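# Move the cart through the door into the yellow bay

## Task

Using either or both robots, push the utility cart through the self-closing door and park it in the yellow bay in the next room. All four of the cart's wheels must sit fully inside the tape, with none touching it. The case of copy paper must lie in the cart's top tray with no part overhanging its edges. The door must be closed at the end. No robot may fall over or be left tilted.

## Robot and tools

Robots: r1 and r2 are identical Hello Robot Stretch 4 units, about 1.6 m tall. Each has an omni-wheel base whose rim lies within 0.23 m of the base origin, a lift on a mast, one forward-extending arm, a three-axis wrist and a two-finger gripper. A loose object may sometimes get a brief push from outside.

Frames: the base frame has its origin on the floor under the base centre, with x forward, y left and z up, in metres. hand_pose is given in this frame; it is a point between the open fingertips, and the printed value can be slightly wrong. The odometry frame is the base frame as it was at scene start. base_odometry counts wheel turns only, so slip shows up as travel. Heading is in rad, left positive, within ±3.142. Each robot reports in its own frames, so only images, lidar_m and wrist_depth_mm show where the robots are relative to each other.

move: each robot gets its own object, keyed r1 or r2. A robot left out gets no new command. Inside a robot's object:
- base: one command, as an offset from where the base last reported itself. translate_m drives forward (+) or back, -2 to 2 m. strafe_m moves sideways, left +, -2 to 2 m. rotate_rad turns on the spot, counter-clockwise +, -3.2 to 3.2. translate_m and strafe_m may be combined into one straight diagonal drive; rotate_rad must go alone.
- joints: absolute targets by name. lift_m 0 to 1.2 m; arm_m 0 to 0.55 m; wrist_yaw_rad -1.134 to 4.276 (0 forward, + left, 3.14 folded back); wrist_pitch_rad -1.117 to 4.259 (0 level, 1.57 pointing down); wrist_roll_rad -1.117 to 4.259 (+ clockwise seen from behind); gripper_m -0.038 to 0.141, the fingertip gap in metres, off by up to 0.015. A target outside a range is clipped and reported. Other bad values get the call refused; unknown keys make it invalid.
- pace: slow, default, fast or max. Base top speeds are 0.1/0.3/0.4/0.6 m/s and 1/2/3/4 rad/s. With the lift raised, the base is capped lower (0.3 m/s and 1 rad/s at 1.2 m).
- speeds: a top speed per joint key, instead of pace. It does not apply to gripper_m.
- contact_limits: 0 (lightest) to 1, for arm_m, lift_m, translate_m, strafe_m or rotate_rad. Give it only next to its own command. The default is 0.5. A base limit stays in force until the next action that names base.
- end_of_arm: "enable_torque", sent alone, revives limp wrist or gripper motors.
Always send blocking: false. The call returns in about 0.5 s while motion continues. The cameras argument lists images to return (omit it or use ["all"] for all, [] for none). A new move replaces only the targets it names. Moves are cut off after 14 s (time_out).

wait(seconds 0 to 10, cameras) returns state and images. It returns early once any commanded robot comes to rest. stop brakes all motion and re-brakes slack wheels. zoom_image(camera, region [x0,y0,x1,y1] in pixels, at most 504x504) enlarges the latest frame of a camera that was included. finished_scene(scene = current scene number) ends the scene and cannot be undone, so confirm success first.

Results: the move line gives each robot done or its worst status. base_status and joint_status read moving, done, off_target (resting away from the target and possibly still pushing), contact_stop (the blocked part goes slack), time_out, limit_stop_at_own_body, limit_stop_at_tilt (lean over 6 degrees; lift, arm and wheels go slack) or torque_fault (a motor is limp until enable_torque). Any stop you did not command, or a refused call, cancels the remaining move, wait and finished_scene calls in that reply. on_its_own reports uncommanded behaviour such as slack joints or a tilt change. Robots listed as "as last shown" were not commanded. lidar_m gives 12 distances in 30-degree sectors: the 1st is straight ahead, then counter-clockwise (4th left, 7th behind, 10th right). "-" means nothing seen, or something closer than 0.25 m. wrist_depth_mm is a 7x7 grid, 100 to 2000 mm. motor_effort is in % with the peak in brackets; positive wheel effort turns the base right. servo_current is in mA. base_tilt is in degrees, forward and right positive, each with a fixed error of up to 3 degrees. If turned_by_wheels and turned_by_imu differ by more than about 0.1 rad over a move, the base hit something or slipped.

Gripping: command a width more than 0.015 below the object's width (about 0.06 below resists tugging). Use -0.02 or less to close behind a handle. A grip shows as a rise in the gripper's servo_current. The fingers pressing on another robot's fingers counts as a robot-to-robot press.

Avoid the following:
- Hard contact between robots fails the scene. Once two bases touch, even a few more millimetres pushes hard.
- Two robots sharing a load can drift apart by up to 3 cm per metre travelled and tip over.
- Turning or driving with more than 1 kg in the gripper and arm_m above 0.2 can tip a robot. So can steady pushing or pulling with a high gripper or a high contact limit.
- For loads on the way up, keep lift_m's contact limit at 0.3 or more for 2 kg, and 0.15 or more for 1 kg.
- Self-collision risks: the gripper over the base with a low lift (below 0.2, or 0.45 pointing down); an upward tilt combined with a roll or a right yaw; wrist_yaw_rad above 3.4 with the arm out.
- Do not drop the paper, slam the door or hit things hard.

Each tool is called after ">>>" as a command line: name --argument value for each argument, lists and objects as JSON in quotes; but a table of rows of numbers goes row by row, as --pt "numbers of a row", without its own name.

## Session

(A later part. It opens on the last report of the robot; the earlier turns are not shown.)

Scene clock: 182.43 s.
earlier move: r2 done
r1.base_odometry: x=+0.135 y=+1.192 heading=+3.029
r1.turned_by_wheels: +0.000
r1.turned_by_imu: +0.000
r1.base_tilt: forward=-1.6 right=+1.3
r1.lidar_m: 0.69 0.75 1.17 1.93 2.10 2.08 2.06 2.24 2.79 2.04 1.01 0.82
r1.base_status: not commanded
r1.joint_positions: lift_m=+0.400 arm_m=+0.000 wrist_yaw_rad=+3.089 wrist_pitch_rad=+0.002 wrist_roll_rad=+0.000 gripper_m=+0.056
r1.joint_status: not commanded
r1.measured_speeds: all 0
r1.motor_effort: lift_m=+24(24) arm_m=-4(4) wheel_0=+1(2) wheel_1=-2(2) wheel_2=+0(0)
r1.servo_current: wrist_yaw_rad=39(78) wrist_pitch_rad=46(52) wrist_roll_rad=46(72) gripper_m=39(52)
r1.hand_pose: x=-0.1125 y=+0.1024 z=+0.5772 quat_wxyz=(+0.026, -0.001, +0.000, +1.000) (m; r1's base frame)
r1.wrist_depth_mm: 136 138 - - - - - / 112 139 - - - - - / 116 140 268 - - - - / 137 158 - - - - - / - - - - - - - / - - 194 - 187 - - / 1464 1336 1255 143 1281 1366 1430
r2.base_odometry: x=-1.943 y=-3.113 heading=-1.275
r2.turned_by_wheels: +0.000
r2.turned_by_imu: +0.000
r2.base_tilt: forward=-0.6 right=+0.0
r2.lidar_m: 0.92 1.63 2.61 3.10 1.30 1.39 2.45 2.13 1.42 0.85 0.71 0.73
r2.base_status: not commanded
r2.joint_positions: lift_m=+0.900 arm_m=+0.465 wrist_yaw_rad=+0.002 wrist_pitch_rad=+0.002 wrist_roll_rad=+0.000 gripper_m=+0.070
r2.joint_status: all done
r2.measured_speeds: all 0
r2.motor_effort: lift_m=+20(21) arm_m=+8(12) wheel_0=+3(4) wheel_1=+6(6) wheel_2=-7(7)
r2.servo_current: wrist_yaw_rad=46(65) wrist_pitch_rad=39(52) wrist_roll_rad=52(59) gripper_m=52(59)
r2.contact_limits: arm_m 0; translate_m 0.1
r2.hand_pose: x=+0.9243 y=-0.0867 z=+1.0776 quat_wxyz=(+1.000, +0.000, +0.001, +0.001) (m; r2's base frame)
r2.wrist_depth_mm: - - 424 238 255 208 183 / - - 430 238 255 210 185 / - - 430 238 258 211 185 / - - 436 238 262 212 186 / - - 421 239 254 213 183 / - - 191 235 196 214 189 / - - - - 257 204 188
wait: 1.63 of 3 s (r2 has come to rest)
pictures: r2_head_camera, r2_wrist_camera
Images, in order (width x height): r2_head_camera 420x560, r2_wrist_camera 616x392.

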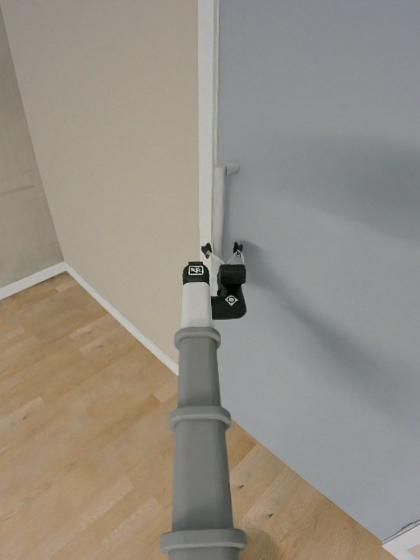

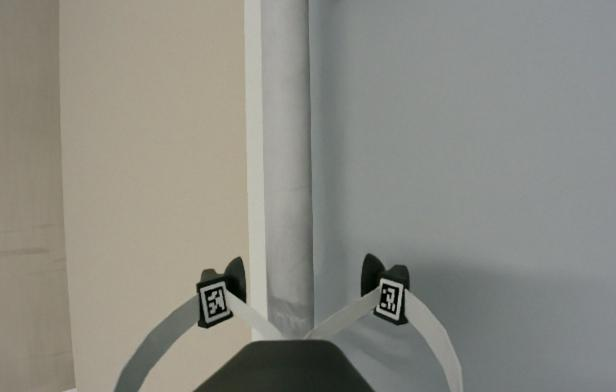

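>>> move --r2 '{"base":{"strafe_m":0.016},"joints":{"gripper_m":0.055},"pace":"slow"}' --blocking false --cameras '[]'

>>> wait --seconds 3 --cameras '[]'

>>> move --r2 '{"joints":{"arm_m":0.49},"contact_limits":{"arm_m":0.0},"pace":"slow"}' --blocking false --cameras '[]'

>>> wait --seconds 1.5 --cameras '["r2_wrist_camera"]'

Scene clock: 189.57 s.
move: r2 moving
r1: as last shown
r1.lidar_m: 0.71 0.78 1.17 1.95 2.13 2.10 2.07 2.27 2.78 2.02 1.03 0.81
r1.motor_effort: lift_m=+24(24) arm_m=-4(4) wheel_0=+1(2) wheel_1=-1(2) wheel_2=+0(0)
r1.servo_current: wrist_yaw_rad=52(65) wrist_pitch_rad=46(46) wrist_roll_rad=46(65) gripper_m=39(46)
r1.wrist_depth_mm: 136 138 - - - - - / 112 139 - - - - - / 116 139 268 - - - - / 136 159 - - - - - / - - - - - - - / - - 193 - 187 - - / 1464 1308 1229 143 1308 1366 1430
r2.base_odometry: x=-1.931 y=-3.109 heading=-1.275
r2.turned_by_wheels: +0.000
r2.turned_by_imu: +0.001
r2.base_tilt: forward=-0.7 right=+0.0
r2.lidar_m: 0.89 1.69 2.61 3.07 1.28 1.38 2.45 2.16 1.45 0.87 0.74 0.75
r2.base_status: strafe_m moving
r2.joint_positions: lift_m=+0.900 arm_m=+0.465 wrist_yaw_rad=+0.002 wrist_pitch_rad=+0.002 wrist_roll_rad=+0.000 gripper_m=+0.060
r2.joint_status: gripper_m moving
r2.measured_speeds: translate_m=+0.000 strafe_m=+0.029 rotate_rad=+0.002 lift_m=+0.000 arm_m=+0.000 wrist_yaw_rad=+0.000 wrist_pitch_rad=+0.000 wrist_roll_rad=+0.000
r2.motor_effort: lift_m=+20(20) arm_m=+7(8) wheel_0=-4(8) wheel_1=+4(10) wheel_2=+1(5)
r2.servo_current: wrist_yaw_rad=39(65) wrist_pitch_rad=39(46) wrist_roll_rad=39(52) gripper_m=91(98)
r2.contact_limits: arm_m 0
r2.hand_pose: x=+0.9243 y=-0.0867 z=+1.0776 quat_wxyz=(+1.000, +0.000, +0.001, +0.001) (m; r2's base frame)
r2.wrist_depth_mm: - - 442 232 264 216 190 / - - 445 234 266 219 191 / - - 452 237 268 220 194 / - - 436 239 271 221 195 / 1756 - 439 244 265 223 196 / - - 193 236 190 217 196 / - 124 - - 267 211 196
pictures: none
No camera images: "cameras" was empty.

Scene clock: 190.10 s.
earlier move: r2 done
r1.base_odometry: x=+0.135 y=+1.192 heading=+3.029
r1.turned_by_wheels: +0.000
r1.turned_by_imu: +0.000
r1.base_tilt: forward=-1.6 right=+1.3
r1.lidar_m: 0.71 0.77 1.15 1.94 2.11 2.09 2.05 2.28 2.79 2.02 1.02 0.79
r1.base_status: not commanded
r1.joint_positions: lift_m=+0.400 arm_m=+0.000 wrist_yaw_rad=+3.089 wrist_pitch_rad=+0.002 wrist_roll_rad=+0.000 gripper_m=+0.056
r1.joint_status: not commanded
r1.measured_speeds: all 0
r1.motor_effort: lift_m=+24(24) arm_m=-4(4) wheel_0=+1(2) wheel_1=-2(2) wheel_2=+0(0)
r1.servo_current: wrist_yaw_rad=52(65) wrist_pitch_rad=39(46) wrist_roll_rad=39(65) gripper_m=33(52)
r1.hand_pose: x=-0.1125 y=+0.1024 z=+0.5772 quat_wxyz=(+0.026, -0.001, +0.000, +1.000) (m; r1's base frame)
r1.wrist_depth_mm: 136 138 - - - - - / 112 139 - - - - - / 116 139 267 - - - - / 137 159 - - - - - / - - - - - - - / - - 193 - 188 - - / 1430 1281 1229 143 1281 1336 1430
r2.base_odometry: x=-1.928 y=-3.108 heading=-1.274
r2.turned_by_wheels: +0.000
r2.turned_by_imu: +0.000
r2.base_tilt: forward=-0.7 right=+0.1
r2.lidar_m: 0.91 1.70 2.59 3.11 1.26 1.37 2.45 2.15 1.40 0.86 0.74 0.76
r2.base_status: done
r2.joint_positions: lift_m=+0.900 arm_m=+0.465 wrist_yaw_rad=+0.002 wrist_pitch_rad=+0.002 wrist_roll_rad=+0.000 gripper_m=+0.055
r2.joint_status: all done
r2.measured_speeds: all 0
r2.motor_effort: lift_m=+20(20) arm_m=+7(8) wheel_0=-3(8) wheel_1=+6(10) wheel_2=+0(5)
r2.servo_current: wrist_yaw_rad=46(65) wrist_pitch_rad=39(46) wrist_roll_rad=46(65) gripper_m=52(98)
r2.contact_limits: arm_m 0
r2.hand_pose: x=+0.9243 y=-0.0867 z=+1.0776 quat_wxyz=(+1.000, +0.000, +0.001, +0.001) (m; r2's base frame)
r2.wrist_depth_mm: - - 445 304 267 219 193 / - - 452 239 271 222 195 / - - 439 239 272 222 196 / 1708 - 439 238 274 223 197 / - - 424 240 268 225 198 / - - 192 238 195 225 199 / - - - - 270 216 199
wait: 0.53 of 3 s (r2 has come to rest)
pictures: none
No camera images: "cameras" was empty.

Scene clock: 190.60 s.
move: r2 moving
r1: as last shown
r1.lidar_m: 0.69 0.76 1.14 1.96 2.14 2.12 2.05 2.26 2.81 2.02 1.03 0.81
r1.motor_effort: lift_m=+24(24) arm_m=-4(4) wheel_0=+1(1) wheel_1=-1(2) wheel_2=+0(0)
r1.servo_current: wrist_yaw_rad=52(59) wrist_pitch_rad=46(46) wrist_roll_rad=46(65) gripper_m=46(46)
r1.wrist_depth_mm: 136 138 - - - - - / 112 139 - - - - - / 116 139 268 - - - - / 136 158 - - - - - / - - - - - - - / - - 193 - 187 - - / 1499 1308 1255 143 1281 1397 1464
r2.base_odometry: x=-1.928 y=-3.108 heading=-1.274
r2.turned_by_wheels: +0.000
r2.turned_by_imu: +0.000
r2.base_tilt: forward=-0.7 right=+0.1
r2.lidar_m: 0.92 1.68 2.58 3.10 1.27 1.34 2.44 2.18 1.41 0.87 0.75 0.76
r2.base_status: not commanded
r2.joint_positions: lift_m=+0.900 arm_m=+0.477 wrist_yaw_rad=+0.002 wrist_pitch_rad=+0.002 wrist_roll_rad=+0.000 gripper_m=+0.055
r2.joint_status: arm_m moving
r2.measured_speeds: translate_m=+0.000 strafe_m=+0.000 rotate_rad=+0.000 lift_m=+0.000 arm_m=+0.049 wrist_yaw_rad=+0.000 wrist_pitch_rad=+0.000 wrist_roll_rad=+0.000
r2.motor_effort: lift_m=+20(20) arm_m=+8(10) wheel_0=-3(4) wheel_1=+6(6) wheel_2=+0(0)
r2.servo_current: wrist_yaw_rad=39(59) wrist_pitch_rad=46(46) wrist_roll_rad=39(59) gripper_m=59(59)
r2.contact_limits: arm_m 0
r2.hand_pose: x=+0.9370 y=-0.0867 z=+1.0776 quat_wxyz=(+1.000, +0.000, +0.001, +0.001) (m; r2's base frame)
r2.wrist_depth_mm: - - 433 226 259 212 186 / - - 436 227 259 213 188 / - - 442 227 264 215 189 / - - 442 229 265 216 190 / 1756 - 433 229 259 217 191 / - - 192 224 195 219 191 / - - - - 254 208 193
pictures: none
No camera images: "cameras" was empty.

Scene clock: 191.40 s.
earlier move: r2 done
r1.base_odometry: x=+0.135 y=+1.192 heading=+3.029
r1.turned_by_wheels: +0.000
r1.turned_by_imu: +0.000
r1.base_tilt: forward=-1.6 right=+1.3
r1.lidar_m: 0.70 0.77 1.14 1.94 2.09 2.10 2.05 2.27 2.79 2.03 1.02 0.80
r1.base_status: not commanded
r1.joint_positions: lift_m=+0.400 arm_m=+0.000 wrist_yaw_rad=+3.089 wrist_pitch_rad=+0.002 wrist_roll_rad=+0.000 gripper_m=+0.056
r1.joint_status: not commanded
r1.measured_speeds: all 0
r1.motor_effort: lift_m=+24(24) arm_m=-4(4) wheel_0=+1(1) wheel_1=-2(2) wheel_2=+0(0)
r1.servo_current: wrist_yaw_rad=59(59) wrist_pitch_rad=52(52) wrist_roll_rad=59(65) gripper_m=46(46)
r1.hand_pose: x=-0.1125 y=+0.1024 z=+0.5772 quat_wxyz=(+0.026, -0.001, +0.000, +1.000) (m; r1's base frame)
r1.wrist_depth_mm: 136 138 - - - - - / 112 139 - - - - - / 116 140 270 - - - - / 136 159 - - - - - / - - - - - - - / - - 195 - 187 - - / 1499 1308 1229 143 1281 1336 1397
r2.base_odometry: x=-1.928 y=-3.108 heading=-1.274
r2.turned_by_wheels: +0.000
r2.turned_by_imu: +0.000
r2.base_tilt: forward=-0.7 right=+0.1
r2.lidar_m: 0.90 1.66 2.59 3.09 1.24 1.37 2.45 2.17 1.41 0.86 0.76 0.76
r2.base_status: not commanded
r2.joint_positions: lift_m=+0.900 arm_m=+0.490 wrist_yaw_rad=+0.002 wrist_pitch_rad=+0.002 wrist_roll_rad=+0.000 gripper_m=+0.055
r2.joint_status: all done
r2.measured_speeds: all 0
r2.motor_effort: lift_m=+20(20) arm_m=+7(10) wheel_0=-4(4) wheel_1=+6(6) wheel_2=+0(0)
r2.servo_current: wrist_yaw_rad=46(59) wrist_pitch_rad=39(46) wrist_roll_rad=59(59) gripper_m=52(59)
r2.contact_limits: arm_m 0
r2.hand_pose: x=+0.9493 y=-0.0867 z=+1.0776 quat_wxyz=(+1.000, +0.000, +0.001, +0.001) (m; r2's base frame)
r2.wrist_depth_mm: - - 418 211 249 208 178 / - - 418 212 251 204 180 / - - 424 213 252 211 181 / - - 427 211 255 208 182 / - - 413 213 248 209 183 / - - 191 210 196 210 183 / - - 449 - 251 199 -
wait: 0.80 of 1.5 s (r2 has come to rest)
pictures: r2_wrist_camera
Images, in order (width x height): r2_wrist_camera 616x392.

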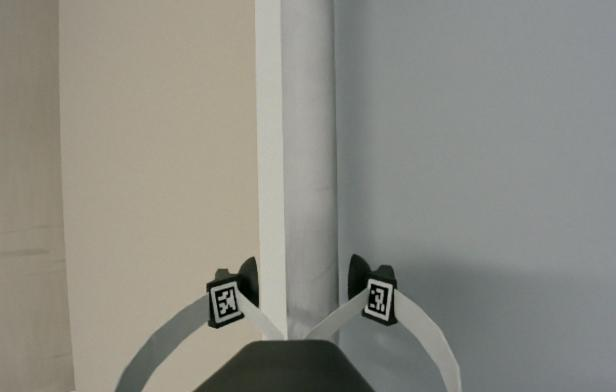

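>>> move --r2 '{"joints":{"arm_m":0.503},"contact_limits":{"arm_m":0.0},"pace":"slow"}' --blocking false --cameras '[]'

>>> wait --seconds 1 --cameras '[]'

>>> move --r2 '{"joints":{"gripper_m":-0.03}}' --blocking false --cameras '[]'

>>> wait --seconds 2 --cameras '["r2_wrist_camera"]'

Scene clock: 197.60 s.
move: r2 moving
r1: as last shown
r1.lidar_m: 0.70 0.76 1.14 1.94 2.14 2.11 2.05 2.24 2.80 2.07 1.02 0.80
r1.motor_effort: lift_m=+24(24) arm_m=-4(4) wheel_0=+1(2) wheel_1=-1(2) wheel_2=+0(0)
r1.servo_current: wrist_yaw_rad=46(46) wrist_pitch_rad=39(46) wrist_roll_rad=46(52) gripper_m=46(46)
r1.wrist_depth_mm: 136 138 - - - - - / 112 138 - - - - - / 116 140 270 - - - - / 137 159 - - - - - / - - - - - - - / - - 193 - 187 - - / 1464 1308 1281 143 1336 1366 1430
r2.base_odometry: x=-1.928 y=-3.108 heading=-1.274
r2.turned_by_wheels: +0.000
r2.turned_by_imu: +0.000
r2.base_tilt: forward=-0.7 right=+0.1
r2.lidar_m: 0.92 1.68 2.56 3.06 1.29 1.38 2.45 2.17 1.43 0.85 0.76 0.73
r2.base_status: not commanded
r2.joint_positions: lift_m=+0.900 arm_m=+0.500 wrist_yaw_rad=+0.002 wrist_pitch_rad=+0.002 wrist_roll_rad=+0.000 gripper_m=+0.055
r2.joint_status: arm_m moving
r2.measured_speeds: translate_m=+0.000 strafe_m=+0.000 rotate_rad=+0.000 lift_m=+0.000 arm_m=+0.023 wrist_yaw_rad=+0.000 wrist_pitch_rad=+0.000 wrist_roll_rad=+0.000
r2.motor_effort: lift_m=+20(20) arm_m=+7(9) wheel_0=-4(4) wheel_1=+5(6) wheel_2=+0(1)
r2.servo_current: wrist_yaw_rad=39(65) wrist_pitch_rad=46(46) wrist_roll_rad=52(59) gripper_m=46(59)
r2.contact_limits: arm_m 0
r2.hand_pose: x=+0.9599 y=-0.0867 z=+1.0776 quat_wxyz=(+1.000, +0.000, +0.001, +0.001) (m; r2's base frame)
r2.wrist_depth_mm: - - 427 200 247 197 173 / - - 407 200 243 198 174 / - - 410 202 244 200 176 / - - 415 202 246 201 - / - - 421 200 239 202 177 / 1661 - 192 199 196 202 178 / - - 430 - 243 193 179
pictures: none
No camera images: "cameras" was empty.

Scene clock: 198.10 s.
earlier move: r2 done
r1.base_odometry: x=+0.135 y=+1.192 heading=+3.029
r1.turned_by_wheels: +0.000
r1.turned_by_imu: +0.000
r1.base_tilt: forward=-1.6 right=+1.3
r1.lidar_m: 0.72 0.77 1.15 1.95 2.13 2.09 2.05 2.28 2.79 2.00 1.02 0.81
r1.base_status: not commanded
r1.joint_positions: lift_m=+0.400 arm_m=+0.000 wrist_yaw_rad=+3.089 wrist_pitch_rad=+0.002 wrist_roll_rad=+0.000 gripper_m=+0.056
r1.joint_status: not commanded
r1.measured_speeds: all 0
r1.motor_effort: lift_m=+24(24) arm_m=-4(4) wheel_0=+1(2) wheel_1=-1(2) wheel_2=+0(0)
r1.servo_current: wrist_yaw_rad=39(65) wrist_pitch_rad=39(46) wrist_roll_rad=59(59) gripper_m=39(46)
r1.hand_pose: x=-0.1125 y=+0.1024 z=+0.5772 quat_wxyz=(+0.026, -0.001, +0.000, +1.000) (m; r1's base frame)
r1.wrist_depth_mm: 136 138 - - - - - / 112 139 - - - - - / 116 139 267 - - - - / 137 158 - - - - - / - - - - - - - / - - 194 - 187 - - / 1464 1336 1229 143 1308 1336 1430
r2.base_odometry: x=-1.928 y=-3.108 heading=-1.274
r2.turned_by_wheels: +0.000
r2.turned_by_imu: +0.000
r2.base_tilt: forward=-0.6 right=+0.1
r2.lidar_m: 0.92 1.65 2.58 3.08 1.29 1.37 2.46 2.16 1.41 0.88 0.75 0.76
r2.base_status: not commanded
r2.joint_positions: lift_m=+0.900 arm_m=+0.503 wrist_yaw_rad=+0.002 wrist_pitch_rad=+0.002 wrist_roll_rad=+0.000 gripper_m=+0.055
r2.joint_status: all done
r2.measured_speeds: all 0
r2.motor_effort: lift_m=+20(20) arm_m=+7(11) wheel_0=-3(4) wheel_1=+5(6) wheel_2=+0(1)
r2.servo_current: wrist_yaw_rad=39(65) wrist_pitch_rad=39(46) wrist_roll_rad=39(59) gripper_m=59(59)
r2.contact_limits: arm_m 0
r2.hand_pose: x=+0.9623 y=-0.0867 z=+1.0776 quat_wxyz=(+1.000, +0.000, +0.001, +0.001) (m; r2's base frame)
r2.wrist_depth_mm: - - 421 196 238 195 172 / - - 421 197 240 196 173 / - - 407 198 243 198 174 / - - 410 195 244 199 - / - - 415 200 238 200 176 / 1708 - 193 196 196 195 176 / - - 427 - 235 191 177
wait: 0.50 of 1 s (r2 has come to rest)
pictures: none
No camera images: "cameras" was empty.

Scene clock: 198.60 s.
move: r2 moving
r1: as last shown
r1.lidar_m: 0.72 0.78 1.17 1.94 2.14 2.11 2.07 2.26 2.80 2.01 1.02 0.81
r1.motor_effort: lift_m=+24(24) arm_m=-4(4) wheel_0=+1(1) wheel_1=-2(2) wheel_2=+0(0)
r1.servo_current: wrist_yaw_rad=59(65) wrist_pitch_rad=46(46) wrist_roll_rad=59(65) gripper_m=39(46)
r1.wrist_depth_mm: 136 138 - - - - - / 112 139 - - - - - / 116 139 270 - - - - / 137 158 - - - - - / - - - - - - - / - - 193 - 187 - - / 1464 1308 1255 143 1308 1366 1430
r2.base_odometry: x=-1.928 y=-3.108 heading=-1.274
r2.turned_by_wheels: +0.000
r2.turned_by_imu: +0.000
r2.base_tilt: forward=-0.7 right=+0.1
r2.lidar_m: 0.93 1.68 2.60 3.08 1.28 1.35 2.47 2.16 1.44 0.86 0.75 0.72
r2.base_status: not commanded
r2.joint_positions: lift_m=+0.900 arm_m=+0.503 wrist_yaw_rad=+0.002 wrist_pitch_rad=+0.002 wrist_roll_rad=+0.000 gripper_m=+0.035
r2.joint_status: gripper_m moving
r2.measured_speeds: translate_m=+0.000 strafe_m=+0.000 rotate_rad=+0.000 lift_m=+0.000 arm_m=+0.000 wrist_yaw_rad=-0.006 wrist_pitch_rad=+0.000 wrist_roll_rad=+0.000
r2.motor_effort: lift_m=+20(20) arm_m=+7(7) wheel_0=-3(4) wheel_1=+5(6) wheel_2=+0(0)
r2.servo_current: wrist_yaw_rad=59(59) wrist_pitch_rad=33(52) wrist_roll_rad=65(65) gripper_m=111(111)
r2.contact_limits: arm_m 0
r2.hand_pose: x=+0.9623 y=-0.0868 z=+1.0776 quat_wxyz=(+1.000, +0.000, +0.001, +0.001) (m; r2's base frame)
r2.wrist_depth_mm: - - 413 195 236 193 171 / - - 413 196 237 195 172 / 1708 - 415 197 240 197 173 / 1708 - 421 197 241 198 - / - - 410 201 236 199 176 / - - 192 198 194 194 175 / - - 421 - 238 190 176
pictures: none
No camera images: "cameras" was empty.

Scene clock: 199.67 s.
earlier move: r2 done
r1.base_odometry: x=+0.135 y=+1.192 heading=+3.029
r1.turned_by_wheels: +0.000
r1.turned_by_imu: +0.000
r1.base_tilt: forward=-1.6 right=+1.3
r1.lidar_m: 0.71 0.78 1.14 1.94 2.13 2.08 2.06 2.25 2.80 2.02 0.99 0.78
r1.base_status: not commanded
r1.joint_positions: lift_m=+0.400 arm_m=+0.000 wrist_yaw_rad=+3.089 wrist_pitch_rad=+0.002 wrist_roll_rad=+0.000 gripper_m=+0.056
r1.joint_status: not commanded
r1.measured_speeds: all 0
r1.motor_effort: lift_m=+24(24) arm_m=-4(4) wheel_0=+1(2) wheel_1=-2(2) wheel_2=+0(0)
r1.servo_current: wrist_yaw_rad=39(65) wrist_pitch_rad=46(46) wrist_roll_rad=39(65) gripper_m=39(46)
r1.hand_pose: x=-0.1125 y=+0.1024 z=+0.5772 quat_wxyz=(+0.026, -0.001, +0.000, +1.000) (m; r1's base frame)
r1.wrist_depth_mm: 136 138 - - - - - / 112 139 - - - - - / 116 139 268 - - - - / 137 158 - - - - - / - - - - - - - / - - 195 - 187 - - / 1499 1281 1229 143 1308 1336 1430
r2.base_odometry: x=-1.927 y=-3.108 heading=-1.275
r2.turned_by_wheels: +0.000
r2.turned_by_imu: +0.000
r2.base_tilt: forward=-0.6 right=+0.1
r2.lidar_m: 0.90 1.69 2.60 3.08 1.27 1.37 2.45 2.16 1.44 0.85 0.75 0.76
r2.base_status: not commanded
r2.joint_positions: lift_m=+0.900 arm_m=+0.503 wrist_yaw_rad=+0.002 wrist_pitch_rad=+0.002 wrist_roll_rad=+0.000 gripper_m=-0.028
r2.joint_status: all done
r2.measured_speeds: all 0
r2.motor_effort: lift_m=+20(20) arm_m=-4(7) wheel_0=-4(4) wheel_1=+2(6) wheel_2=+0(1)
r2.servo_current: wrist_yaw_rad=39(59) wrist_pitch_rad=33(52) wrist_roll_rad=39(65) gripper_m=195(358)
r2.contact_limits: arm_m 0
r2.hand_pose: x=+0.9624 y=-0.0869 z=+1.0776 quat_wxyz=(+1.000, +0.000, +0.001, +0.001) (m; r2's base frame)
r2.wrist_depth_mm: - - 413 193 236 193 - / - - 418 194 237 194 171 / - - 421 200 240 196 172 / - - 404 198 241 202 - / - - 413 200 235 198 174 / 1661 - 179 196 178 188 174 / - - 445 - 229 189 174
wait: 1.07 of 2 s (r2 has come to rest)
pictures: r2_wrist_camera
Images, in order (width x height): r2_wrist_camera 616x392.

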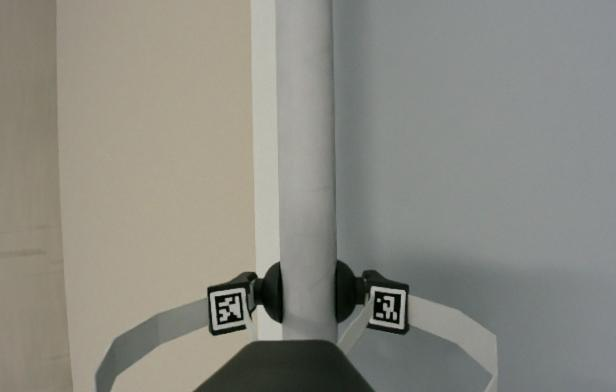

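>>> move --r2 '{"base":{"translate_m":-0.175,"strafe_m":0.115},"pace":"slow"}' --blocking false --cameras '[]'

>>> wait --seconds 4 --cameras '["r2_head_camera","r2_wrist_camera"]'

Scene clock: 218.33 s.
move: r2 moving
r1: as last shown
r1.base_tilt: forward=-1.6 right=+1.2
r1.lidar_m: 0.71 0.78 1.17 1.95 2.12 2.09 2.06 2.27 2.80 2.02 1.05 0.81
r1.motor_effort: lift_m=+24(24) arm_m=-4(4) wheel_0=+1(1) wheel_1=-1(2) wheel_2=+0(0)
r1.servo_current: wrist_yaw_rad=52(65) wrist_pitch_rad=33(46) wrist_roll_rad=59(59) gripper_m=46(46)
r1.wrist_depth_mm: 136 138 - - - - - / 112 139 - - - - - / 116 139 270 - - - - / 137 158 - - - - - / - - - - - - - / - - 193 - 187 - - / 1499 1308 1255 143 1308 1397 1464
r2.base_odometry: x=-1.924 y=-3.095 heading=-1.275
r2.turned_by_wheels: -0.001
r2.turned_by_imu: +0.000
r2.base_tilt: forward=-0.6 right=+0.2
r2.lidar_m: 0.88 1.71 2.59 3.10 1.26 1.34 2.48 2.16 1.46 0.88 0.76 0.76
r2.base_status: translate_m moving; strafe_m moving
r2.joint_positions: lift_m=+0.900 arm_m=+0.503 wrist_yaw_rad=+0.002 wrist_pitch_rad=+0.002 wrist_roll_rad=+0.000 gripper_m=-0.028
r2.joint_status: not commanded
r2.measured_speeds: translate_m=-0.048 strafe_m=+0.030 rotate_rad=-0.007 lift_m=+0.000 arm_m=+0.000 wrist_yaw_rad=-0.003 wrist_pitch_rad=+0.000 wrist_roll_rad=+0.000
r2.motor_effort: lift_m=+20(20) arm_m=-4(4) wheel_0=-15(19) wheel_1=-1(3) wheel_2=+10(13)
r2.servo_current: wrist_yaw_rad=39(59) wrist_pitch_rad=33(46) wrist_roll_rad=33(52) gripper_m=182(189)
r2.contact_limits: arm_m 0
r2.hand_pose: x=+0.9624 y=-0.0870 z=+1.0776 quat_wxyz=(+1.000, +0.000, +0.001, +0.001) (m; r2's base frame)
r2.wrist_depth_mm: - - 421 207 246 207 177 / - - 410 208 248 203 180 / 1661 - 413 208 250 206 181 / 1661 - 418 208 253 206 182 / - - 424 208 253 208 183 / - - 184 206 178 198 183 / - - - - 249 215 -
pictures: none
No camera images: "cameras" was empty.

Scene clock: 221.10 s.
earlier move: r2 done
r1.base_odometry: x=+0.135 y=+1.192 heading=+3.029
r1.turned_by_wheels: +0.000
r1.turned_by_imu: +0.000
r1.base_tilt: forward=-1.6 right=+1.3
r1.lidar_m: 0.70 0.77 1.15 1.95 2.13 2.09 2.07 2.25 2.81 2.01 1.03 0.81
r1.base_status: not commanded
r1.joint_positions: lift_m=+0.400 arm_m=+0.000 wrist_yaw_rad=+3.089 wrist_pitch_rad=+0.002 wrist_roll_rad=+0.000 gripper_m=+0.056
r1.joint_status: not commanded
r1.measured_speeds: all 0
r1.motor_effort: lift_m=+24(24) arm_m=-4(4) wheel_0=+1(2) wheel_1=-1(2) wheel_2=+0(1)
r1.servo_current: wrist_yaw_rad=33(65) wrist_pitch_rad=39(52) wrist_roll_rad=46(65) gripper_m=39(46)
r1.hand_pose: x=-0.1125 y=+0.1024 z=+0.5772 quat_wxyz=(+0.026, -0.001, +0.000, +1.000) (m; r1's base frame)
r1.wrist_depth_mm: 136 138 - - - - - / 112 139 - - - - - / 116 139 268 - - - - / 137 158 - - - - - / - - - - - - - / - - 194 - 187 - - / 1499 1308 1229 143 1281 1366 1430
r2.base_odometry: x=-1.869 y=-2.907 heading=-1.274
r2.turned_by_wheels: +0.001
r2.turned_by_imu: +0.001
r2.base_tilt: forward=-0.7 right=+0.0
r2.lidar_m: 1.12 2.14 2.65 3.14 1.09 1.17 2.38 2.10 1.85 1.10 0.96 0.95
r2.base_status: done
r2.joint_positions: lift_m=+0.900 arm_m=+0.503 wrist_yaw_rad=-0.003 wrist_pitch_rad=+0.002 wrist_roll_rad=+0.000 gripper_m=-0.029
r2.joint_status: not commanded
r2.measured_speeds: all 0
r2.motor_effort: lift_m=+20(20) arm_m=+5(6) wheel_0=-3(21) wheel_1=+6(7) wheel_2=+6(13)
r2.servo_current: wrist_yaw_rad=46(65) wrist_pitch_rad=46(46) wrist_roll_rad=52(59) gripper_m=104(189)
r2.contact_limits: arm_m 0
r2.hand_pose: x=+0.9620 y=-0.0882 z=+1.0776 quat_wxyz=(+1.000, +0.000, +0.001, -0.001) (m; r2's base frame)
r2.wrist_depth_mm: - - - - 469 377 342 / - - - - 473 379 345 / - - - - 480 382 345 / - - - - 480 387 347 / - - - - 488 387 349 / - 1863 182 198 179 392 349 / - - - - 382 - 343
wait: 2.77 of 4 s (r2 has come to rest)
pictures: r2_head_camera, r2_wrist_camera
Images, in order (width x height): r2_head_camera 420x560, r2_wrist_camera 616x392.

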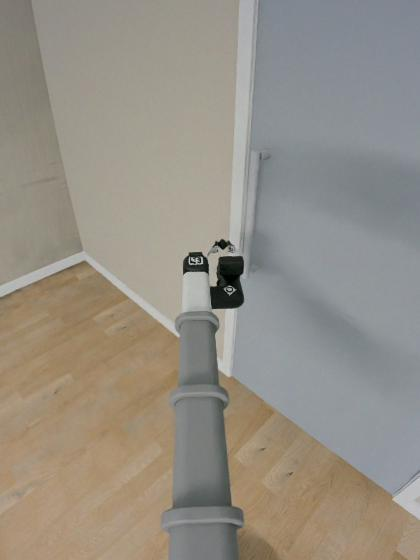

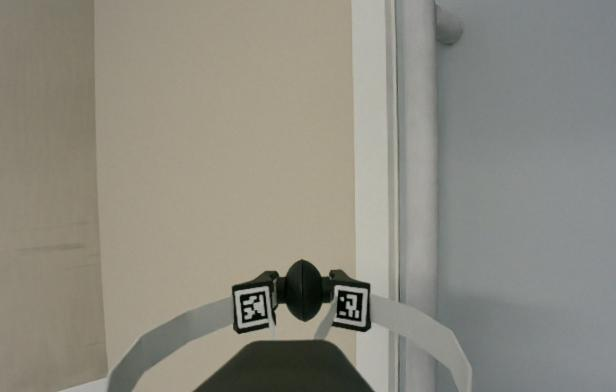

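>>> move --r1 '{"base":{"strafe_m":-0.48},"joints":{"wrist_yaw_rad":0,"lift_m":0.45,"gripper_m":-0.01}}' --r2 '{"base":{"translate_m":-0.5},"joints":{"arm_m":0.05,"gripper_m":0.0,"lift_m":0.95}}' --blocking false --cameras '[]'

>>> wait --seconds 5 --cameras '[]'

>>> wait --seconds 3 --cameras '["r1_head_camera","r1_head_left_camera","r2_head_left_camera"]'

Scene clock: 248.70 s.
move: r1 moving; r2 moving
r1.base_odometry: x=+0.139 y=+1.228 heading=+3.029
r1.turned_by_wheels: +0.000
r1.turned_by_imu: -0.001
r1.base_tilt: forward=-1.5 right=+1.3
r1.lidar_m: 0.69 0.76 1.17 1.99 2.15 2.10 2.05 2.27 2.77 2.05 1.03 0.80
r1.base_status: strafe_m moving
r1.joint_positions: lift_m=+0.435 arm_m=+0.000 wrist_yaw_rad=+2.503 wrist_pitch_rad=+0.002 wrist_roll_rad=+0.000 gripper_m=+0.037
r1.joint_status: lift_m moving; wrist_yaw_rad moving; gripper_m moving
r1.measured_speeds: translate_m=+0.000 strafe_m=-0.139 rotate_rad=-0.001 lift_m=+0.099 arm_m=+0.000 wrist_yaw_rad=-1.819 wrist_pitch_rad=+0.000 wrist_roll_rad=+0.000
r1.motor_effort: lift_m=+25(28) arm_m=-4(4) wheel_0=+9(11) wheel_1=-9(10) wheel_2=-2(2)
r1.servo_current: wrist_yaw_rad=91(111) wrist_pitch_rad=46(52) wrist_roll_rad=39(65) gripper_m=111(111)
r1.hand_pose: x=-0.0084 y=+0.2421 z=+0.6123 quat_wxyz=(+0.314, -0.001, +0.000, +0.949) (m; r1's base frame)
r1.wrist_depth_mm: - - - - - - - / - - - - - - - / - - - - - - - / - - - - - - - / - - - - - - - / - - 196 - 187 - - / 1537 1397 1430 1499 1397 1499 1499
r2.base_odometry: x=-1.878 y=-2.877 heading=-1.274
r2.turned_by_wheels: +0.000
r2.turned_by_imu: +0.001
r2.base_tilt: forward=-0.7 right=+0.0
r2.lidar_m: 1.16 2.15 2.67 3.17 1.06 1.17 2.38 2.09 1.86 1.11 0.98 0.99
r2.base_status: translate_m moving
r2.joint_positions: lift_m=+0.935 arm_m=+0.452 wrist_yaw_rad=-0.002 wrist_pitch_rad=+0.002 wrist_roll_rad=+0.000 gripper_m=-0.007
r2.joint_status: lift_m moving; arm_m moving; gripper_m moving
r2.measured_speeds: translate_m=-0.122 strafe_m=+0.001 rotate_rad=+0.002 lift_m=+0.099 arm_m=-0.195 wrist_yaw_rad=+0.000 wrist_pitch_rad=+0.000 wrist_roll_rad=+0.000
r2.motor_effort: lift_m=+21(25) arm_m=-7(9) wheel_0=-9(10) wheel_1=-7(9) wheel_2=+11(14)
r2.servo_current: wrist_yaw_rad=52(65) wrist_pitch_rad=39(39) wrist_roll_rad=46(59) gripper_m=52(98)
r2.hand_pose: x=+0.9116 y=-0.0881 z=+1.1127 quat_wxyz=(+1.000, +0.000, +0.001, -0.001) (m; r2's base frame)
r2.wrist_depth_mm: - - - - 544 - 384 / - 1921 - - 544 - 384 / - - - - 544 - 389 / - - - - 554 - 392 / - - - - 455 - 392 / - 1921 181 193 181 - 394 / - 138 - - - - 397
pictures: none
No camera images: "cameras" was empty.

Scene clock: 251.13 s.
earlier move: r1 done; r2 moving
r1.base_odometry: x=+0.189 y=+1.669 heading=+3.029
r1.turned_by_wheels: +0.000
r1.turned_by_imu: -0.003
r1.base_tilt: forward=-1.6 right=+1.3
r1.lidar_m: 0.73 0.79 1.08 2.42 2.59 2.16 2.12 2.31 2.33 1.89 0.85 0.76
r1.base_status: done
r1.joint_positions: lift_m=+0.450 arm_m=+0.000 wrist_yaw_rad=+0.003 wrist_pitch_rad=+0.002 wrist_roll_rad=+0.000 gripper_m=-0.009
r1.joint_status: all done
r1.measured_speeds: all 0
r1.motor_effort: lift_m=+24(28) arm_m=-4(4) wheel_0=+0(11) wheel_1=-1(11) wheel_2=+0(2)
r1.servo_current: wrist_yaw_rad=52(130) wrist_pitch_rad=39(52) wrist_roll_rad=52(65) gripper_m=46(124)
r1.hand_pose: x=+0.4596 y=-0.0866 z=+0.6272 quat_wxyz=(+1.000, +0.000, +0.001, +0.001) (m; r1's base frame)
r1.wrist_depth_mm: 544 539 525 517 504 500 492 / 544 544 525 521 512 500 492 / 554 539 525 525 512 500 492 / 549 535 530 521 508 504 492 / 554 544 535 521 512 504 496 / 554 539 535 202 512 500 496 / 559 544 180 186 153 504 500
r2.base_odometry: x=-2.015 y=-2.429 heading=-1.274
r2.turned_by_wheels: +0.000
r2.turned_by_imu: +0.000
r2.base_tilt: forward=-0.6 right=+0.0
r2.lidar_m: 1.56 2.88 3.01 0.90 0.86 3.29 1.99 1.73 1.76 1.45 1.27 1.30
r2.base_status: translate_m moving
r2.joint_positions: lift_m=+0.950 arm_m=+0.050 wrist_yaw_rad=-0.002 wrist_pitch_rad=+0.002 wrist_roll_rad=+0.000 gripper_m=+0.000
r2.joint_status: all done
r2.measured_speeds: all 0
r2.motor_effort: lift_m=+21(25) arm_m=-7(11) wheel_0=-2(11) wheel_1=-3(9) wheel_2=+3(14)
r2.servo_current: wrist_yaw_rad=52(65) wrist_pitch_rad=39(52) wrist_roll_rad=46(59) gripper_m=46(98)
r2.hand_pose: x=+0.5093 y=-0.0881 z=+1.1275 quat_wxyz=(+1.000, +0.000, +0.001, -0.001) (m; r2's base frame)
r2.wrist_depth_mm: - - - - - - - / - - - - - - - / - - - - - - - / - - - - - - - / - - - 217 - - - / - - 188 191 175 - - / - - - - - - -
wait: 2.43 of 5 s (r1 has come to rest)
pictures: none
No camera images: "cameras" was empty.

Scene clock: 251.37 s.
earlier move: r2 done
r1.base_odometry: x=+0.189 y=+1.669 heading=+3.029
r1.turned_by_wheels: +0.000
r1.turned_by_imu: +0.000
r1.base_tilt: forward=-1.6 right=+1.3
r1.lidar_m: 0.73 0.79 1.10 2.42 2.63 2.15 2.11 2.30 2.33 1.87 0.87 0.71
r1.base_status: done
r1.joint_positions: lift_m=+0.450 arm_m=+0.000 wrist_yaw_rad=+0.003 wrist_pitch_rad=+0.002 wrist_roll_rad=+0.000 gripper_m=-0.009
r1.joint_status: all done
r1.measured_speeds: all 0
r1.motor_effort: lift_m=+24(28) arm_m=-4(4) wheel_0=+0(11) wheel_1=-1(11) wheel_2=-1(2)
r1.servo_current: wrist_yaw_rad=46(130) wrist_pitch_rad=46(52) wrist_roll_rad=39(65) gripper_m=52(124)
r1.hand_pose: x=+0.4596 y=-0.0866 z=+0.6272 quat_wxyz=(+1.000, +0.000, +0.001, +0.001) (m; r1's base frame)
r1.wrist_depth_mm: 544 530 525 517 504 496 492 / 549 539 525 512 508 500 492 / 549 539 530 521 512 500 496 / 549 539 535 525 512 500 496 / 549 539 530 521 512 508 496 / 554 544 530 202 508 500 500 / 554 544 181 185 152 504 500
r2.base_odometry: x=-2.015 y=-2.429 heading=-1.274
r2.turned_by_wheels: +0.000
r2.turned_by_imu: +0.000
r2.base_tilt: forward=-0.7 right=+0.1
r2.lidar_m: 1.53 2.85 3.04 0.92 0.87 3.28 1.99 1.74 1.76 1.45 1.30 1.32
r2.base_status: done
r2.joint_positions: lift_m=+0.950 arm_m=+0.050 wrist_yaw_rad=-0.002 wrist_pitch_rad=+0.002 wrist_roll_rad=+0.000 gripper_m=+0.000
r2.joint_status: all done
r2.measured_speeds: all 0
r2.motor_effort: lift_m=+21(25) arm_m=-6(11) wheel_0=-2(11) wheel_1=-2(9) wheel_2=+3(14)
r2.servo_current: wrist_yaw_rad=52(65) wrist_pitch_rad=39(52) wrist_roll_rad=39(59) gripper_m=46(98)
r2.hand_pose: x=+0.5093 y=-0.0881 z=+1.1275 quat_wxyz=(+1.000, +0.000, +0.001, -0.001) (m; r2's base frame)
r2.wrist_depth_mm: - - - - - - - / - - - - - - - / - - - - - - - / - - - - - - - / - - - 218 - - - / - - 189 191 174 - - / - - - - - - -
wait: 0.23 of 3 s (r2 has come to rest)
pictures: r1_head_camera, r1_head_left_camera, r2_head_left_camera
Images, in order (width x height): r1_head_camera 420x560, r1_head_left_camera 420x672, r2_head_left_camera 420x672.

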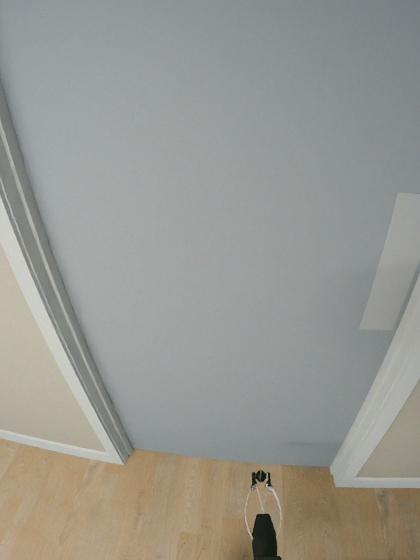

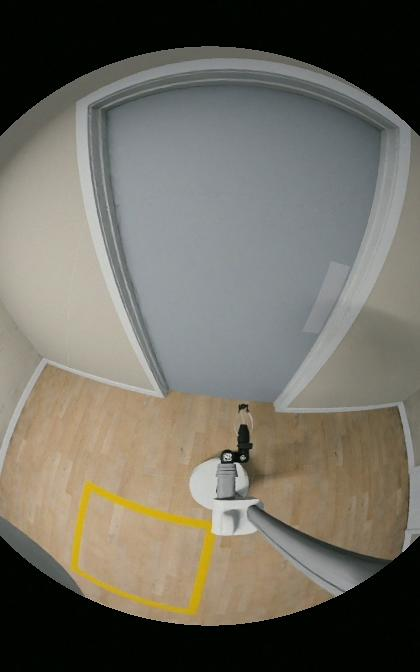

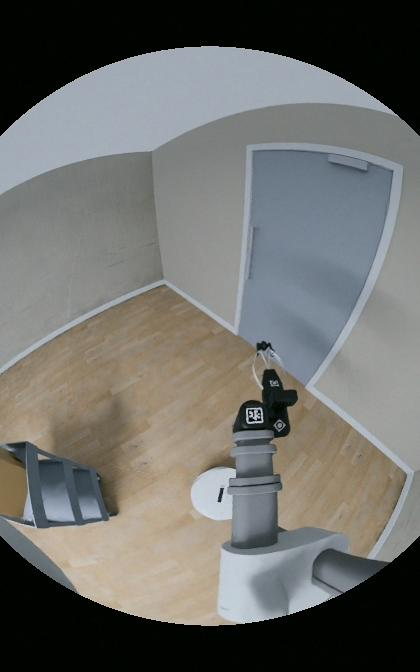

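>>> move --r1 '{"base":{"rotate_rad":-0.08},"joints":{"arm_m":0.2}}' --blocking false --cameras '[]'

>>> wait --seconds 2 --cameras '[]'

>>> move --r1 '{"joints":{"arm_m":0.5},"contact_limits":{"arm_m":0.7},"pace":"slow"}' --blocking false --cameras '[]'

>>> wait --seconds 5 --cameras '["r1_head_camera","r2_head_left_camera"]'

Scene clock: 263.83 s.
move: r1 moving
r1.base_odometry: x=+0.189 y=+1.669 heading=+2.949
r1.turned_by_wheels: -0.080
r1.turned_by_imu: -0.080
r1.base_tilt: forward=-1.6 right=+1.3
r1.lidar_m: 0.73 0.77 0.96 2.43 2.54 2.21 2.12 2.25 2.37 2.27 0.91 0.78
r1.base_status: rotate_rad moving
r1.joint_positions: lift_m=+0.450 arm_m=+0.051 wrist_yaw_rad=+0.002 wrist_pitch_rad=+0.002 wrist_roll_rad=+0.000 gripper_m=-0.009
r1.joint_status: arm_m moving
r1.measured_speeds: translate_m=+0.000 strafe_m=+0.000 rotate_rad=+0.000 lift_m=+0.000 arm_m=+0.195 wrist_yaw_rad=+0.000 wrist_pitch_rad=+0.000 wrist_roll_rad=+0.000
r1.motor_effort: lift_m=+24(24) arm_m=+6(8) wheel_0=+6(7) wheel_1=+2(6) wheel_2=+0(6)
r1.servo_current: wrist_yaw_rad=26(59) wrist_pitch_rad=39(46) wrist_roll_rad=52(52) gripper_m=46(52)
r1.hand_pose: x=+0.5101 y=-0.0867 z=+0.6272 quat_wxyz=(+1.000, +0.000, +0.001, +0.001) (m; r1's base frame)
r1.wrist_depth_mm: 480 477 477 477 480 477 484 / 477 480 477 480 480 480 477 / 480 484 480 477 480 480 477 / 488 484 484 480 484 484 480 / 488 480 484 484 484 484 484 / 484 484 488 203 488 484 484 / 488 488 180 185 152 488 488
r2: as last shown
r2.base_tilt: forward=-0.6 right=+0.1
r2.lidar_m: 1.56 2.86 3.01 0.90 0.86 3.28 1.95 1.74 1.75 1.49 1.27 1.28
r2.motor_effort: lift_m=+21(21) arm_m=-7(7) wheel_0=-2(3) wheel_1=-2(3) wheel_2=+3(3)
r2.servo_current: wrist_yaw_rad=52(52) wrist_pitch_rad=39(46) wrist_roll_rad=33(52) gripper_m=46(59)
r2.wrist_depth_mm: - - - - - - - / - - - - - - - / - - - - - - - / - - - - - - - / - - - 218 - - - / - - 189 192 175 - - / - - - - - - -
pictures: none
No camera images: "cameras" was empty.

Scene clock: 265.03 s.
earlier move: r1 done
r1.base_odometry: x=+0.189 y=+1.669 heading=+2.949
r1.turned_by_wheels: +0.000
r1.turned_by_imu: +0.000
r1.base_tilt: forward=-1.6 right=+1.3
r1.lidar_m: 0.72 0.76 0.96 2.41 2.55 2.21 2.11 2.24 2.37 2.29 0.93 0.77
r1.base_status: done
r1.joint_positions: lift_m=+0.450 arm_m=+0.200 wrist_yaw_rad=+0.002 wrist_pitch_rad=+0.002 wrist_roll_rad=+0.000 gripper_m=-0.009
r1.joint_status: all done
r1.measured_speeds: all 0
r1.motor_effort: lift_m=+24(24) arm_m=+5(8) wheel_0=+2(7) wheel_1=+1(6) wheel_2=+0(6)
r1.servo_current: wrist_yaw_rad=46(72) wrist_pitch_rad=52(52) wrist_roll_rad=39(65) gripper_m=46(52)
r1.hand_pose: x=+0.6594 y=-0.0867 z=+0.6272 quat_wxyz=(+1.000, +0.000, +0.001, +0.001) (m; r1's base frame)
r1.wrist_depth_mm: 329 325 322 322 319 314 314 / 329 327 322 320 319 314 312 / 330 324 322 322 319 319 314 / 330 329 325 320 322 319 314 / 330 330 325 324 324 317 314 / 334 330 327 195 320 319 315 / 334 330 186 181 170 320 317
r2.base_odometry: x=-2.015 y=-2.429 heading=-1.274
r2.turned_by_wheels: +0.000
r2.turned_by_imu: +0.000
r2.base_tilt: forward=-0.7 right=+0.1
r2.lidar_m: 1.57 2.84 3.01 0.88 0.86 3.28 1.99 1.74 1.75 1.45 1.29 1.28
r2.base_status: not commanded
r2.joint_positions: lift_m=+0.950 arm_m=+0.050 wrist_yaw_rad=-0.002 wrist_pitch_rad=+0.002 wrist_roll_rad=+0.000 gripper_m=+0.000
r2.joint_status: not commanded
r2.measured_speeds: all 0
r2.motor_effort: lift_m=+21(21) arm_m=-7(7) wheel_0=-2(3) wheel_1=-2(3) wheel_2=+3(3)
r2.servo_current: wrist_yaw_rad=52(59) wrist_pitch_rad=46(46) wrist_roll_rad=52(59) gripper_m=52(59)
r2.hand_pose: x=+0.5093 y=-0.0881 z=+1.1275 quat_wxyz=(+1.000, +0.000, +0.001, -0.001) (m; r2's base frame)
r2.wrist_depth_mm: - - - - - - - / - - - - - - - / - - - - - - - / - - - - - - - / - - - 217 - - - / - - 189 192 175 - - / - - - - - - -
wait: 1.20 of 2 s (r1 has come to rest)
pictures: none
No camera images: "cameras" was empty.

Scene clock: 265.53 s.
move: r1 moving
r1.base_odometry: x=+0.189 y=+1.669 heading=+2.949
r1.turned_by_wheels: +0.000
r1.turned_by_imu: +0.000
r1.base_tilt: forward=-1.6 right=+1.3
r1.lidar_m: 0.72 0.76 0.99 2.43 2.55 2.18 2.13 2.20 2.37 2.27 0.93 0.77
r1.base_status: not commanded
r1.joint_positions: lift_m=+0.450 arm_m=+0.213 wrist_yaw_rad=+0.002 wrist_pitch_rad=+0.002 wrist_roll_rad=+0.000 gripper_m=-0.009
r1.joint_status: arm_m moving
r1.measured_speeds: translate_m=+0.000 strafe_m=+0.000 rotate_rad=+0.000 lift_m=+0.000 arm_m=+0.049 wrist_yaw_rad=+0.000 wrist_pitch_rad=+0.000 wrist_roll_rad=+0.000
r1.motor_effort: lift_m=+24(24) arm_m=+4(9) wheel_0=+2(3) wheel_1=+0(1) wheel_2=+0(1)
r1.servo_current: wrist_yaw_rad=59(65) wrist_pitch_rad=39(52) wrist_roll_rad=59(59) gripper_m=59(59)
r1.contact_limits: arm_m 0.7
r1.hand_pose: x=+0.6720 y=-0.0867 z=+0.6272 quat_wxyz=(+1.000, +0.000, +0.001, +0.001) (m; r1's base frame)
r1.wrist_depth_mm: 315 315 312 309 306 304 301 / 317 315 312 310 307 304 303 / 319 315 314 310 307 304 304 / 320 317 314 312 309 307 306 / 320 320 314 312 310 307 304 / 322 319 319 195 309 307 306 / 322 320 185 181 170 307 306
r2: as last shown
r2.lidar_m: 1.56 2.88 2.99 0.91 0.87 3.31 1.98 1.75 1.73 1.47 1.28 1.29
r2.motor_effort: lift_m=+21(21) arm_m=-7(7) wheel_0=-3(3) wheel_1=-3(3) wheel_2=+3(3)
r2.servo_current: wrist_yaw_rad=46(65) wrist_pitch_rad=39(46) wrist_roll_rad=52(59) gripper_m=52(52)
pictures: none
No camera images: "cameras" was empty.

Scene clock: 269.30 s.
earlier move: r1 done
r1.base_odometry: x=+0.189 y=+1.669 heading=+2.948
r1.turned_by_wheels: -0.001
r1.turned_by_imu: +0.018
r1.base_tilt: forward=-1.6 right=+1.2
r1.lidar_m: 0.88 0.88 1.00 2.42 2.56 2.18 2.12 2.25 2.33 2.28 0.91 0.80
r1.base_status: not commanded
r1.joint_positions: lift_m=+0.450 arm_m=+0.499 wrist_yaw_rad=-0.010 wrist_pitch_rad=+0.002 wrist_roll_rad=+0.000 gripper_m=-0.010
r1.joint_status: all done
r1.measured_speeds: all 0
r1.motor_effort: lift_m=+24(24) arm_m=+14(24) wheel_0=+4(13) wheel_1=+4(9) wheel_2=-12(18)
r1.servo_current: wrist_yaw_rad=52(98) wrist_pitch_rad=39(52) wrist_roll_rad=39(65) gripper_m=33(59)
r1.contact_limits: arm_m 0.7
r1.hand_pose: x=+0.9575 y=-0.0903 z=+0.6272 quat_wxyz=(+1.000, +0.000, +0.001, -0.005) (m; r1's base frame)
r1.wrist_depth_mm: 191 203 216 234 251 273 291 / 192 204 217 235 251 273 291 / 192 204 218 234 252 274 291 / 193 204 218 235 252 274 293 / 193 205 219 235 253 276 300 / 194 205 208 189 254 276 297 / 194 199 217 185 172 279 300
r2.base_odometry: x=-2.015 y=-2.429 heading=-1.274
r2.turned_by_wheels: +0.000
r2.turned_by_imu: +0.001
r2.base_tilt: forward=-0.7 right=+0.1
r2.lidar_m: 1.30 2.88 3.00 0.90 0.88 3.29 1.97 1.75 1.73 1.47 1.28 1.25
r2.base_status: not commanded
r2.joint_positions: lift_m=+0.950 arm_m=+0.050 wrist_yaw_rad=-0.002 wrist_pitch_rad=+0.002 wrist_roll_rad=+0.000 gripper_m=+0.000
r2.joint_status: not commanded
r2.measured_speeds: all 0
r2.motor_effort: lift_m=+21(21) arm_m=-7(7) wheel_0=-2(3) wheel_1=-2(3) wheel_2=+3(4)
r2.servo_current: wrist_yaw_rad=59(65) wrist_pitch_rad=39(52) wrist_roll_rad=46(59) gripper_m=46(59)
r2.hand_pose: x=+0.5093 y=-0.0881 z=+1.1275 quat_wxyz=(+1.000, +0.000, +0.001, -0.001) (m; r2's base frame)
r2.wrist_depth_mm: - - - - - - - / - - - - - - - / - - - - - - - / - - - - - - - / - - - 217 - - - / - - 189 192 175 - - / - - - - - - -
wait: 3.77 of 5 s (r1 has come to rest)
pictures: r1_head_camera, r2_head_left_camera
Images, in order (width x height): r1_head_camera 420x560, r2_head_left_camera 420x672.

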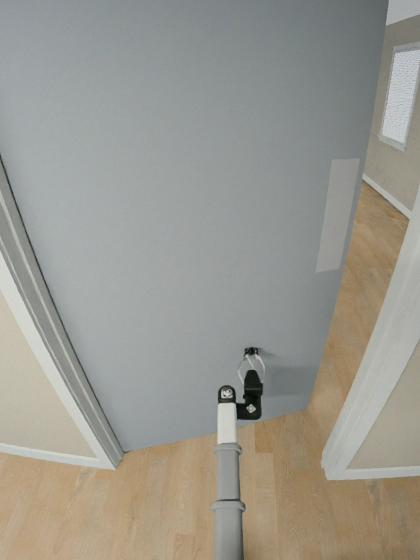

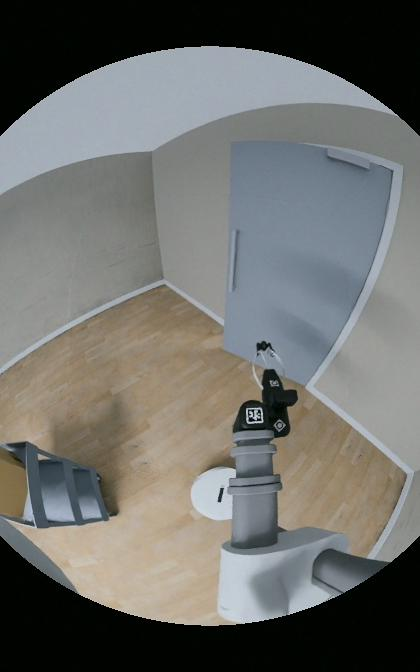

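>>> move --r1 '{"base":{"translate_m":0.4},"contact_limits":{"translate_m":0.6},"pace":"slow"}' --blocking false --cameras '[]'

>>> wait --seconds 7 --cameras '["r1_head_camera","r2_head_left_camera","r2_head_camera"]'

Scene clock: 277.07 s.
move: r1 moving
r1.base_odometry: x=+0.177 y=+1.672 heading=+2.949
r1.turned_by_wheels: +0.000
r1.turned_by_imu: +0.000
r1.base_tilt: forward=-1.6 right=+1.3
r1.lidar_m: 0.86 0.87 0.98 2.43 2.56 2.19 2.13 2.26 2.38 2.24 0.91 0.77
r1.base_status: translate_m moving
r1.joint_positions: lift_m=+0.450 arm_m=+0.499 wrist_yaw_rad=-0.010 wrist_pitch_rad=+0.002 wrist_roll_rad=+0.000 gripper_m=-0.010
r1.joint_status: not commanded
r1.measured_speeds: translate_m=+0.049 strafe_m=+0.000 rotate_rad=+0.001 lift_m=+0.000 arm_m=+0.000 wrist_yaw_rad=+0.000 wrist_pitch_rad=+0.000 wrist_roll_rad=+0.000
r1.motor_effort: lift_m=+24(24) arm_m=+14(14) wheel_0=+13(14) wheel_1=+10(12) wheel_2=-19(21)
r1.servo_current: wrist_yaw_rad=85(85) wrist_pitch_rad=46(46) wrist_roll_rad=39(59) gripper_m=39(46)
r1.contact_limits: arm_m 0.7; translate_m 0.6
r1.hand_pose: x=+0.9575 y=-0.0903 z=+0.6272 quat_wxyz=(+1.000, +0.000, +0.001, -0.005) (m; r1's base frame)
r1.wrist_depth_mm: 190 202 217 233 253 274 301 / 190 204 217 235 254 277 296 / 192 204 217 235 254 277 300 / 193 204 218 235 255 276 297 / 192 204 219 236 254 278 303 / 190 204 209 198 255 279 301 / 191 198 215 170 169 285 304
r2: as last shown
r2.turned_by_imu: +0.000
r2.lidar_m: 1.33 2.84 3.03 0.90 0.87 3.27 1.97 1.75 1.76 1.48 1.29 1.25
r2.motor_effort: lift_m=+21(21) arm_m=-6(7) wheel_0=-2(2) wheel_1=-2(2) wheel_2=+3(3)
r2.servo_current: wrist_yaw_rad=52(52) wrist_pitch_rad=46(46) wrist_roll_rad=52(52) gripper_m=52(52)
r2.wrist_depth_mm: - - - - - - - / - - - - - - - / - - - - - - - / - - - - - - - / - - - 217 - - - / - - 188 192 175 - - / - - - - - - -
pictures: none
No camera images: "cameras" was empty.

Scene clock: 281.83 s.
earlier move: r1 done
r1.base_odometry: x=-0.203 y=+1.747 heading=+2.946
r1.turned_by_wheels: -0.003
r1.turned_by_imu: -0.011
r1.base_tilt: forward=-1.6 right=+1.3
r1.lidar_m: 0.71 0.63 0.59 1.29 2.54 2.57 2.50 2.66 2.37 0.97 0.52 3.41
r1.base_status: done
r1.joint_positions: lift_m=+0.450 arm_m=+0.499 wrist_yaw_rad=-0.013 wrist_pitch_rad=+0.002 wrist_roll_rad=+0.000 gripper_m=-0.010
r1.joint_status: not commanded
r1.measured_speeds: all 0
r1.motor_effort: lift_m=+24(24) arm_m=+11(14) wheel_0=-6(14) wheel_1=-1(12) wheel_2=-20(25)
r1.servo_current: wrist_yaw_rad=52(91) wrist_pitch_rad=46(52) wrist_roll_rad=52(72) gripper_m=46(52)
r1.contact_limits: arm_m 0.7; translate_m 0.6
r1.hand_pose: x=+0.9575 y=-0.0911 z=+0.6272 quat_wxyz=(+1.000, +0.000, +0.001, -0.006) (m; r1's base frame)
r1.wrist_depth_mm: 140 163 194 239 298 - - / 140 167 194 240 312 - - / 140 164 195 240 312 - - / 147 164 196 241 310 - - / 141 168 195 240 314 - - / 140 164 186 198 184 - - / 144 160 158 182 303 133 1537
r2.base_odometry: x=-2.015 y=-2.429 heading=-1.274
r2.turned_by_wheels: +0.000
r2.turned_by_imu: +0.001
r2.base_tilt: forward=-0.7 right=+0.0
r2.lidar_m: 0.95 2.83 2.98 0.88 0.87 3.25 1.99 1.73 1.75 1.47 1.28 1.03
r2.base_status: not commanded
r2.joint_positions: lift_m=+0.950 arm_m=+0.050 wrist_yaw_rad=-0.002 wrist_pitch_rad=+0.002 wrist_roll_rad=+0.000 gripper_m=+0.000
r2.joint_status: not commanded
r2.measured_speeds: all 0
r2.motor_effort: lift_m=+21(21) arm_m=-7(7) wheel_0=-2(3) wheel_1=-2(3) wheel_2=+3(4)
r2.servo_current: wrist_yaw_rad=39(59) wrist_pitch_rad=39(46) wrist_roll_rad=59(65) gripper_m=52(59)
r2.hand_pose: x=+0.5093 y=-0.0881 z=+1.1275 quat_wxyz=(+1.000, +0.000, +0.001, -0.001) (m; r2's base frame)
r2.wrist_depth_mm: - - - - - - - / - - - - - - - / - - 759 - - - - / - - - - - - - / - - - - - - - / - - 189 191 174 - - / - - 691 - - - -
wait: 4.77 of 7 s (r1 has come to rest)
pictures: r1_head_camera, r2_head_camera, r2_head_left_camera
Images, in order (width x height): r1_head_camera 420x560, r2_head_camera 420x560, r2_head_left_camera 420x672.

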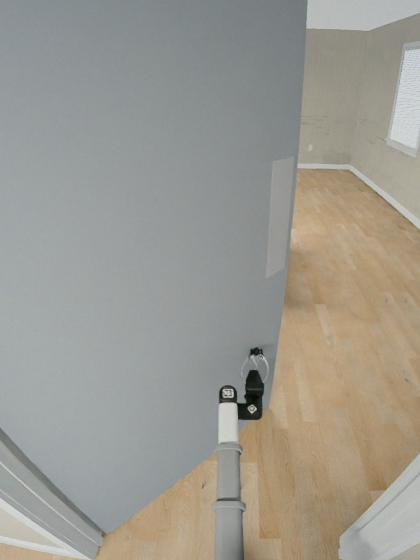

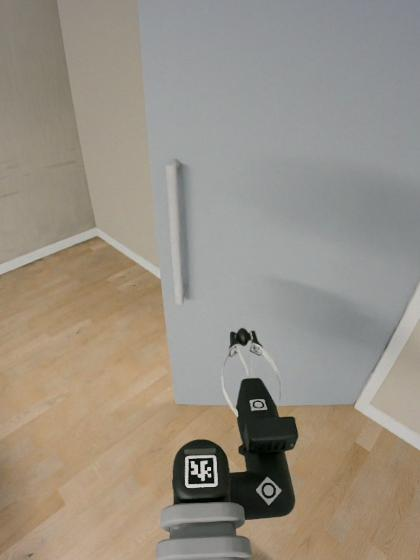

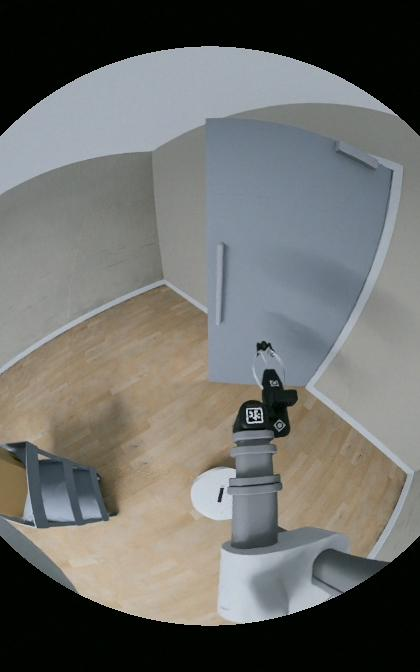

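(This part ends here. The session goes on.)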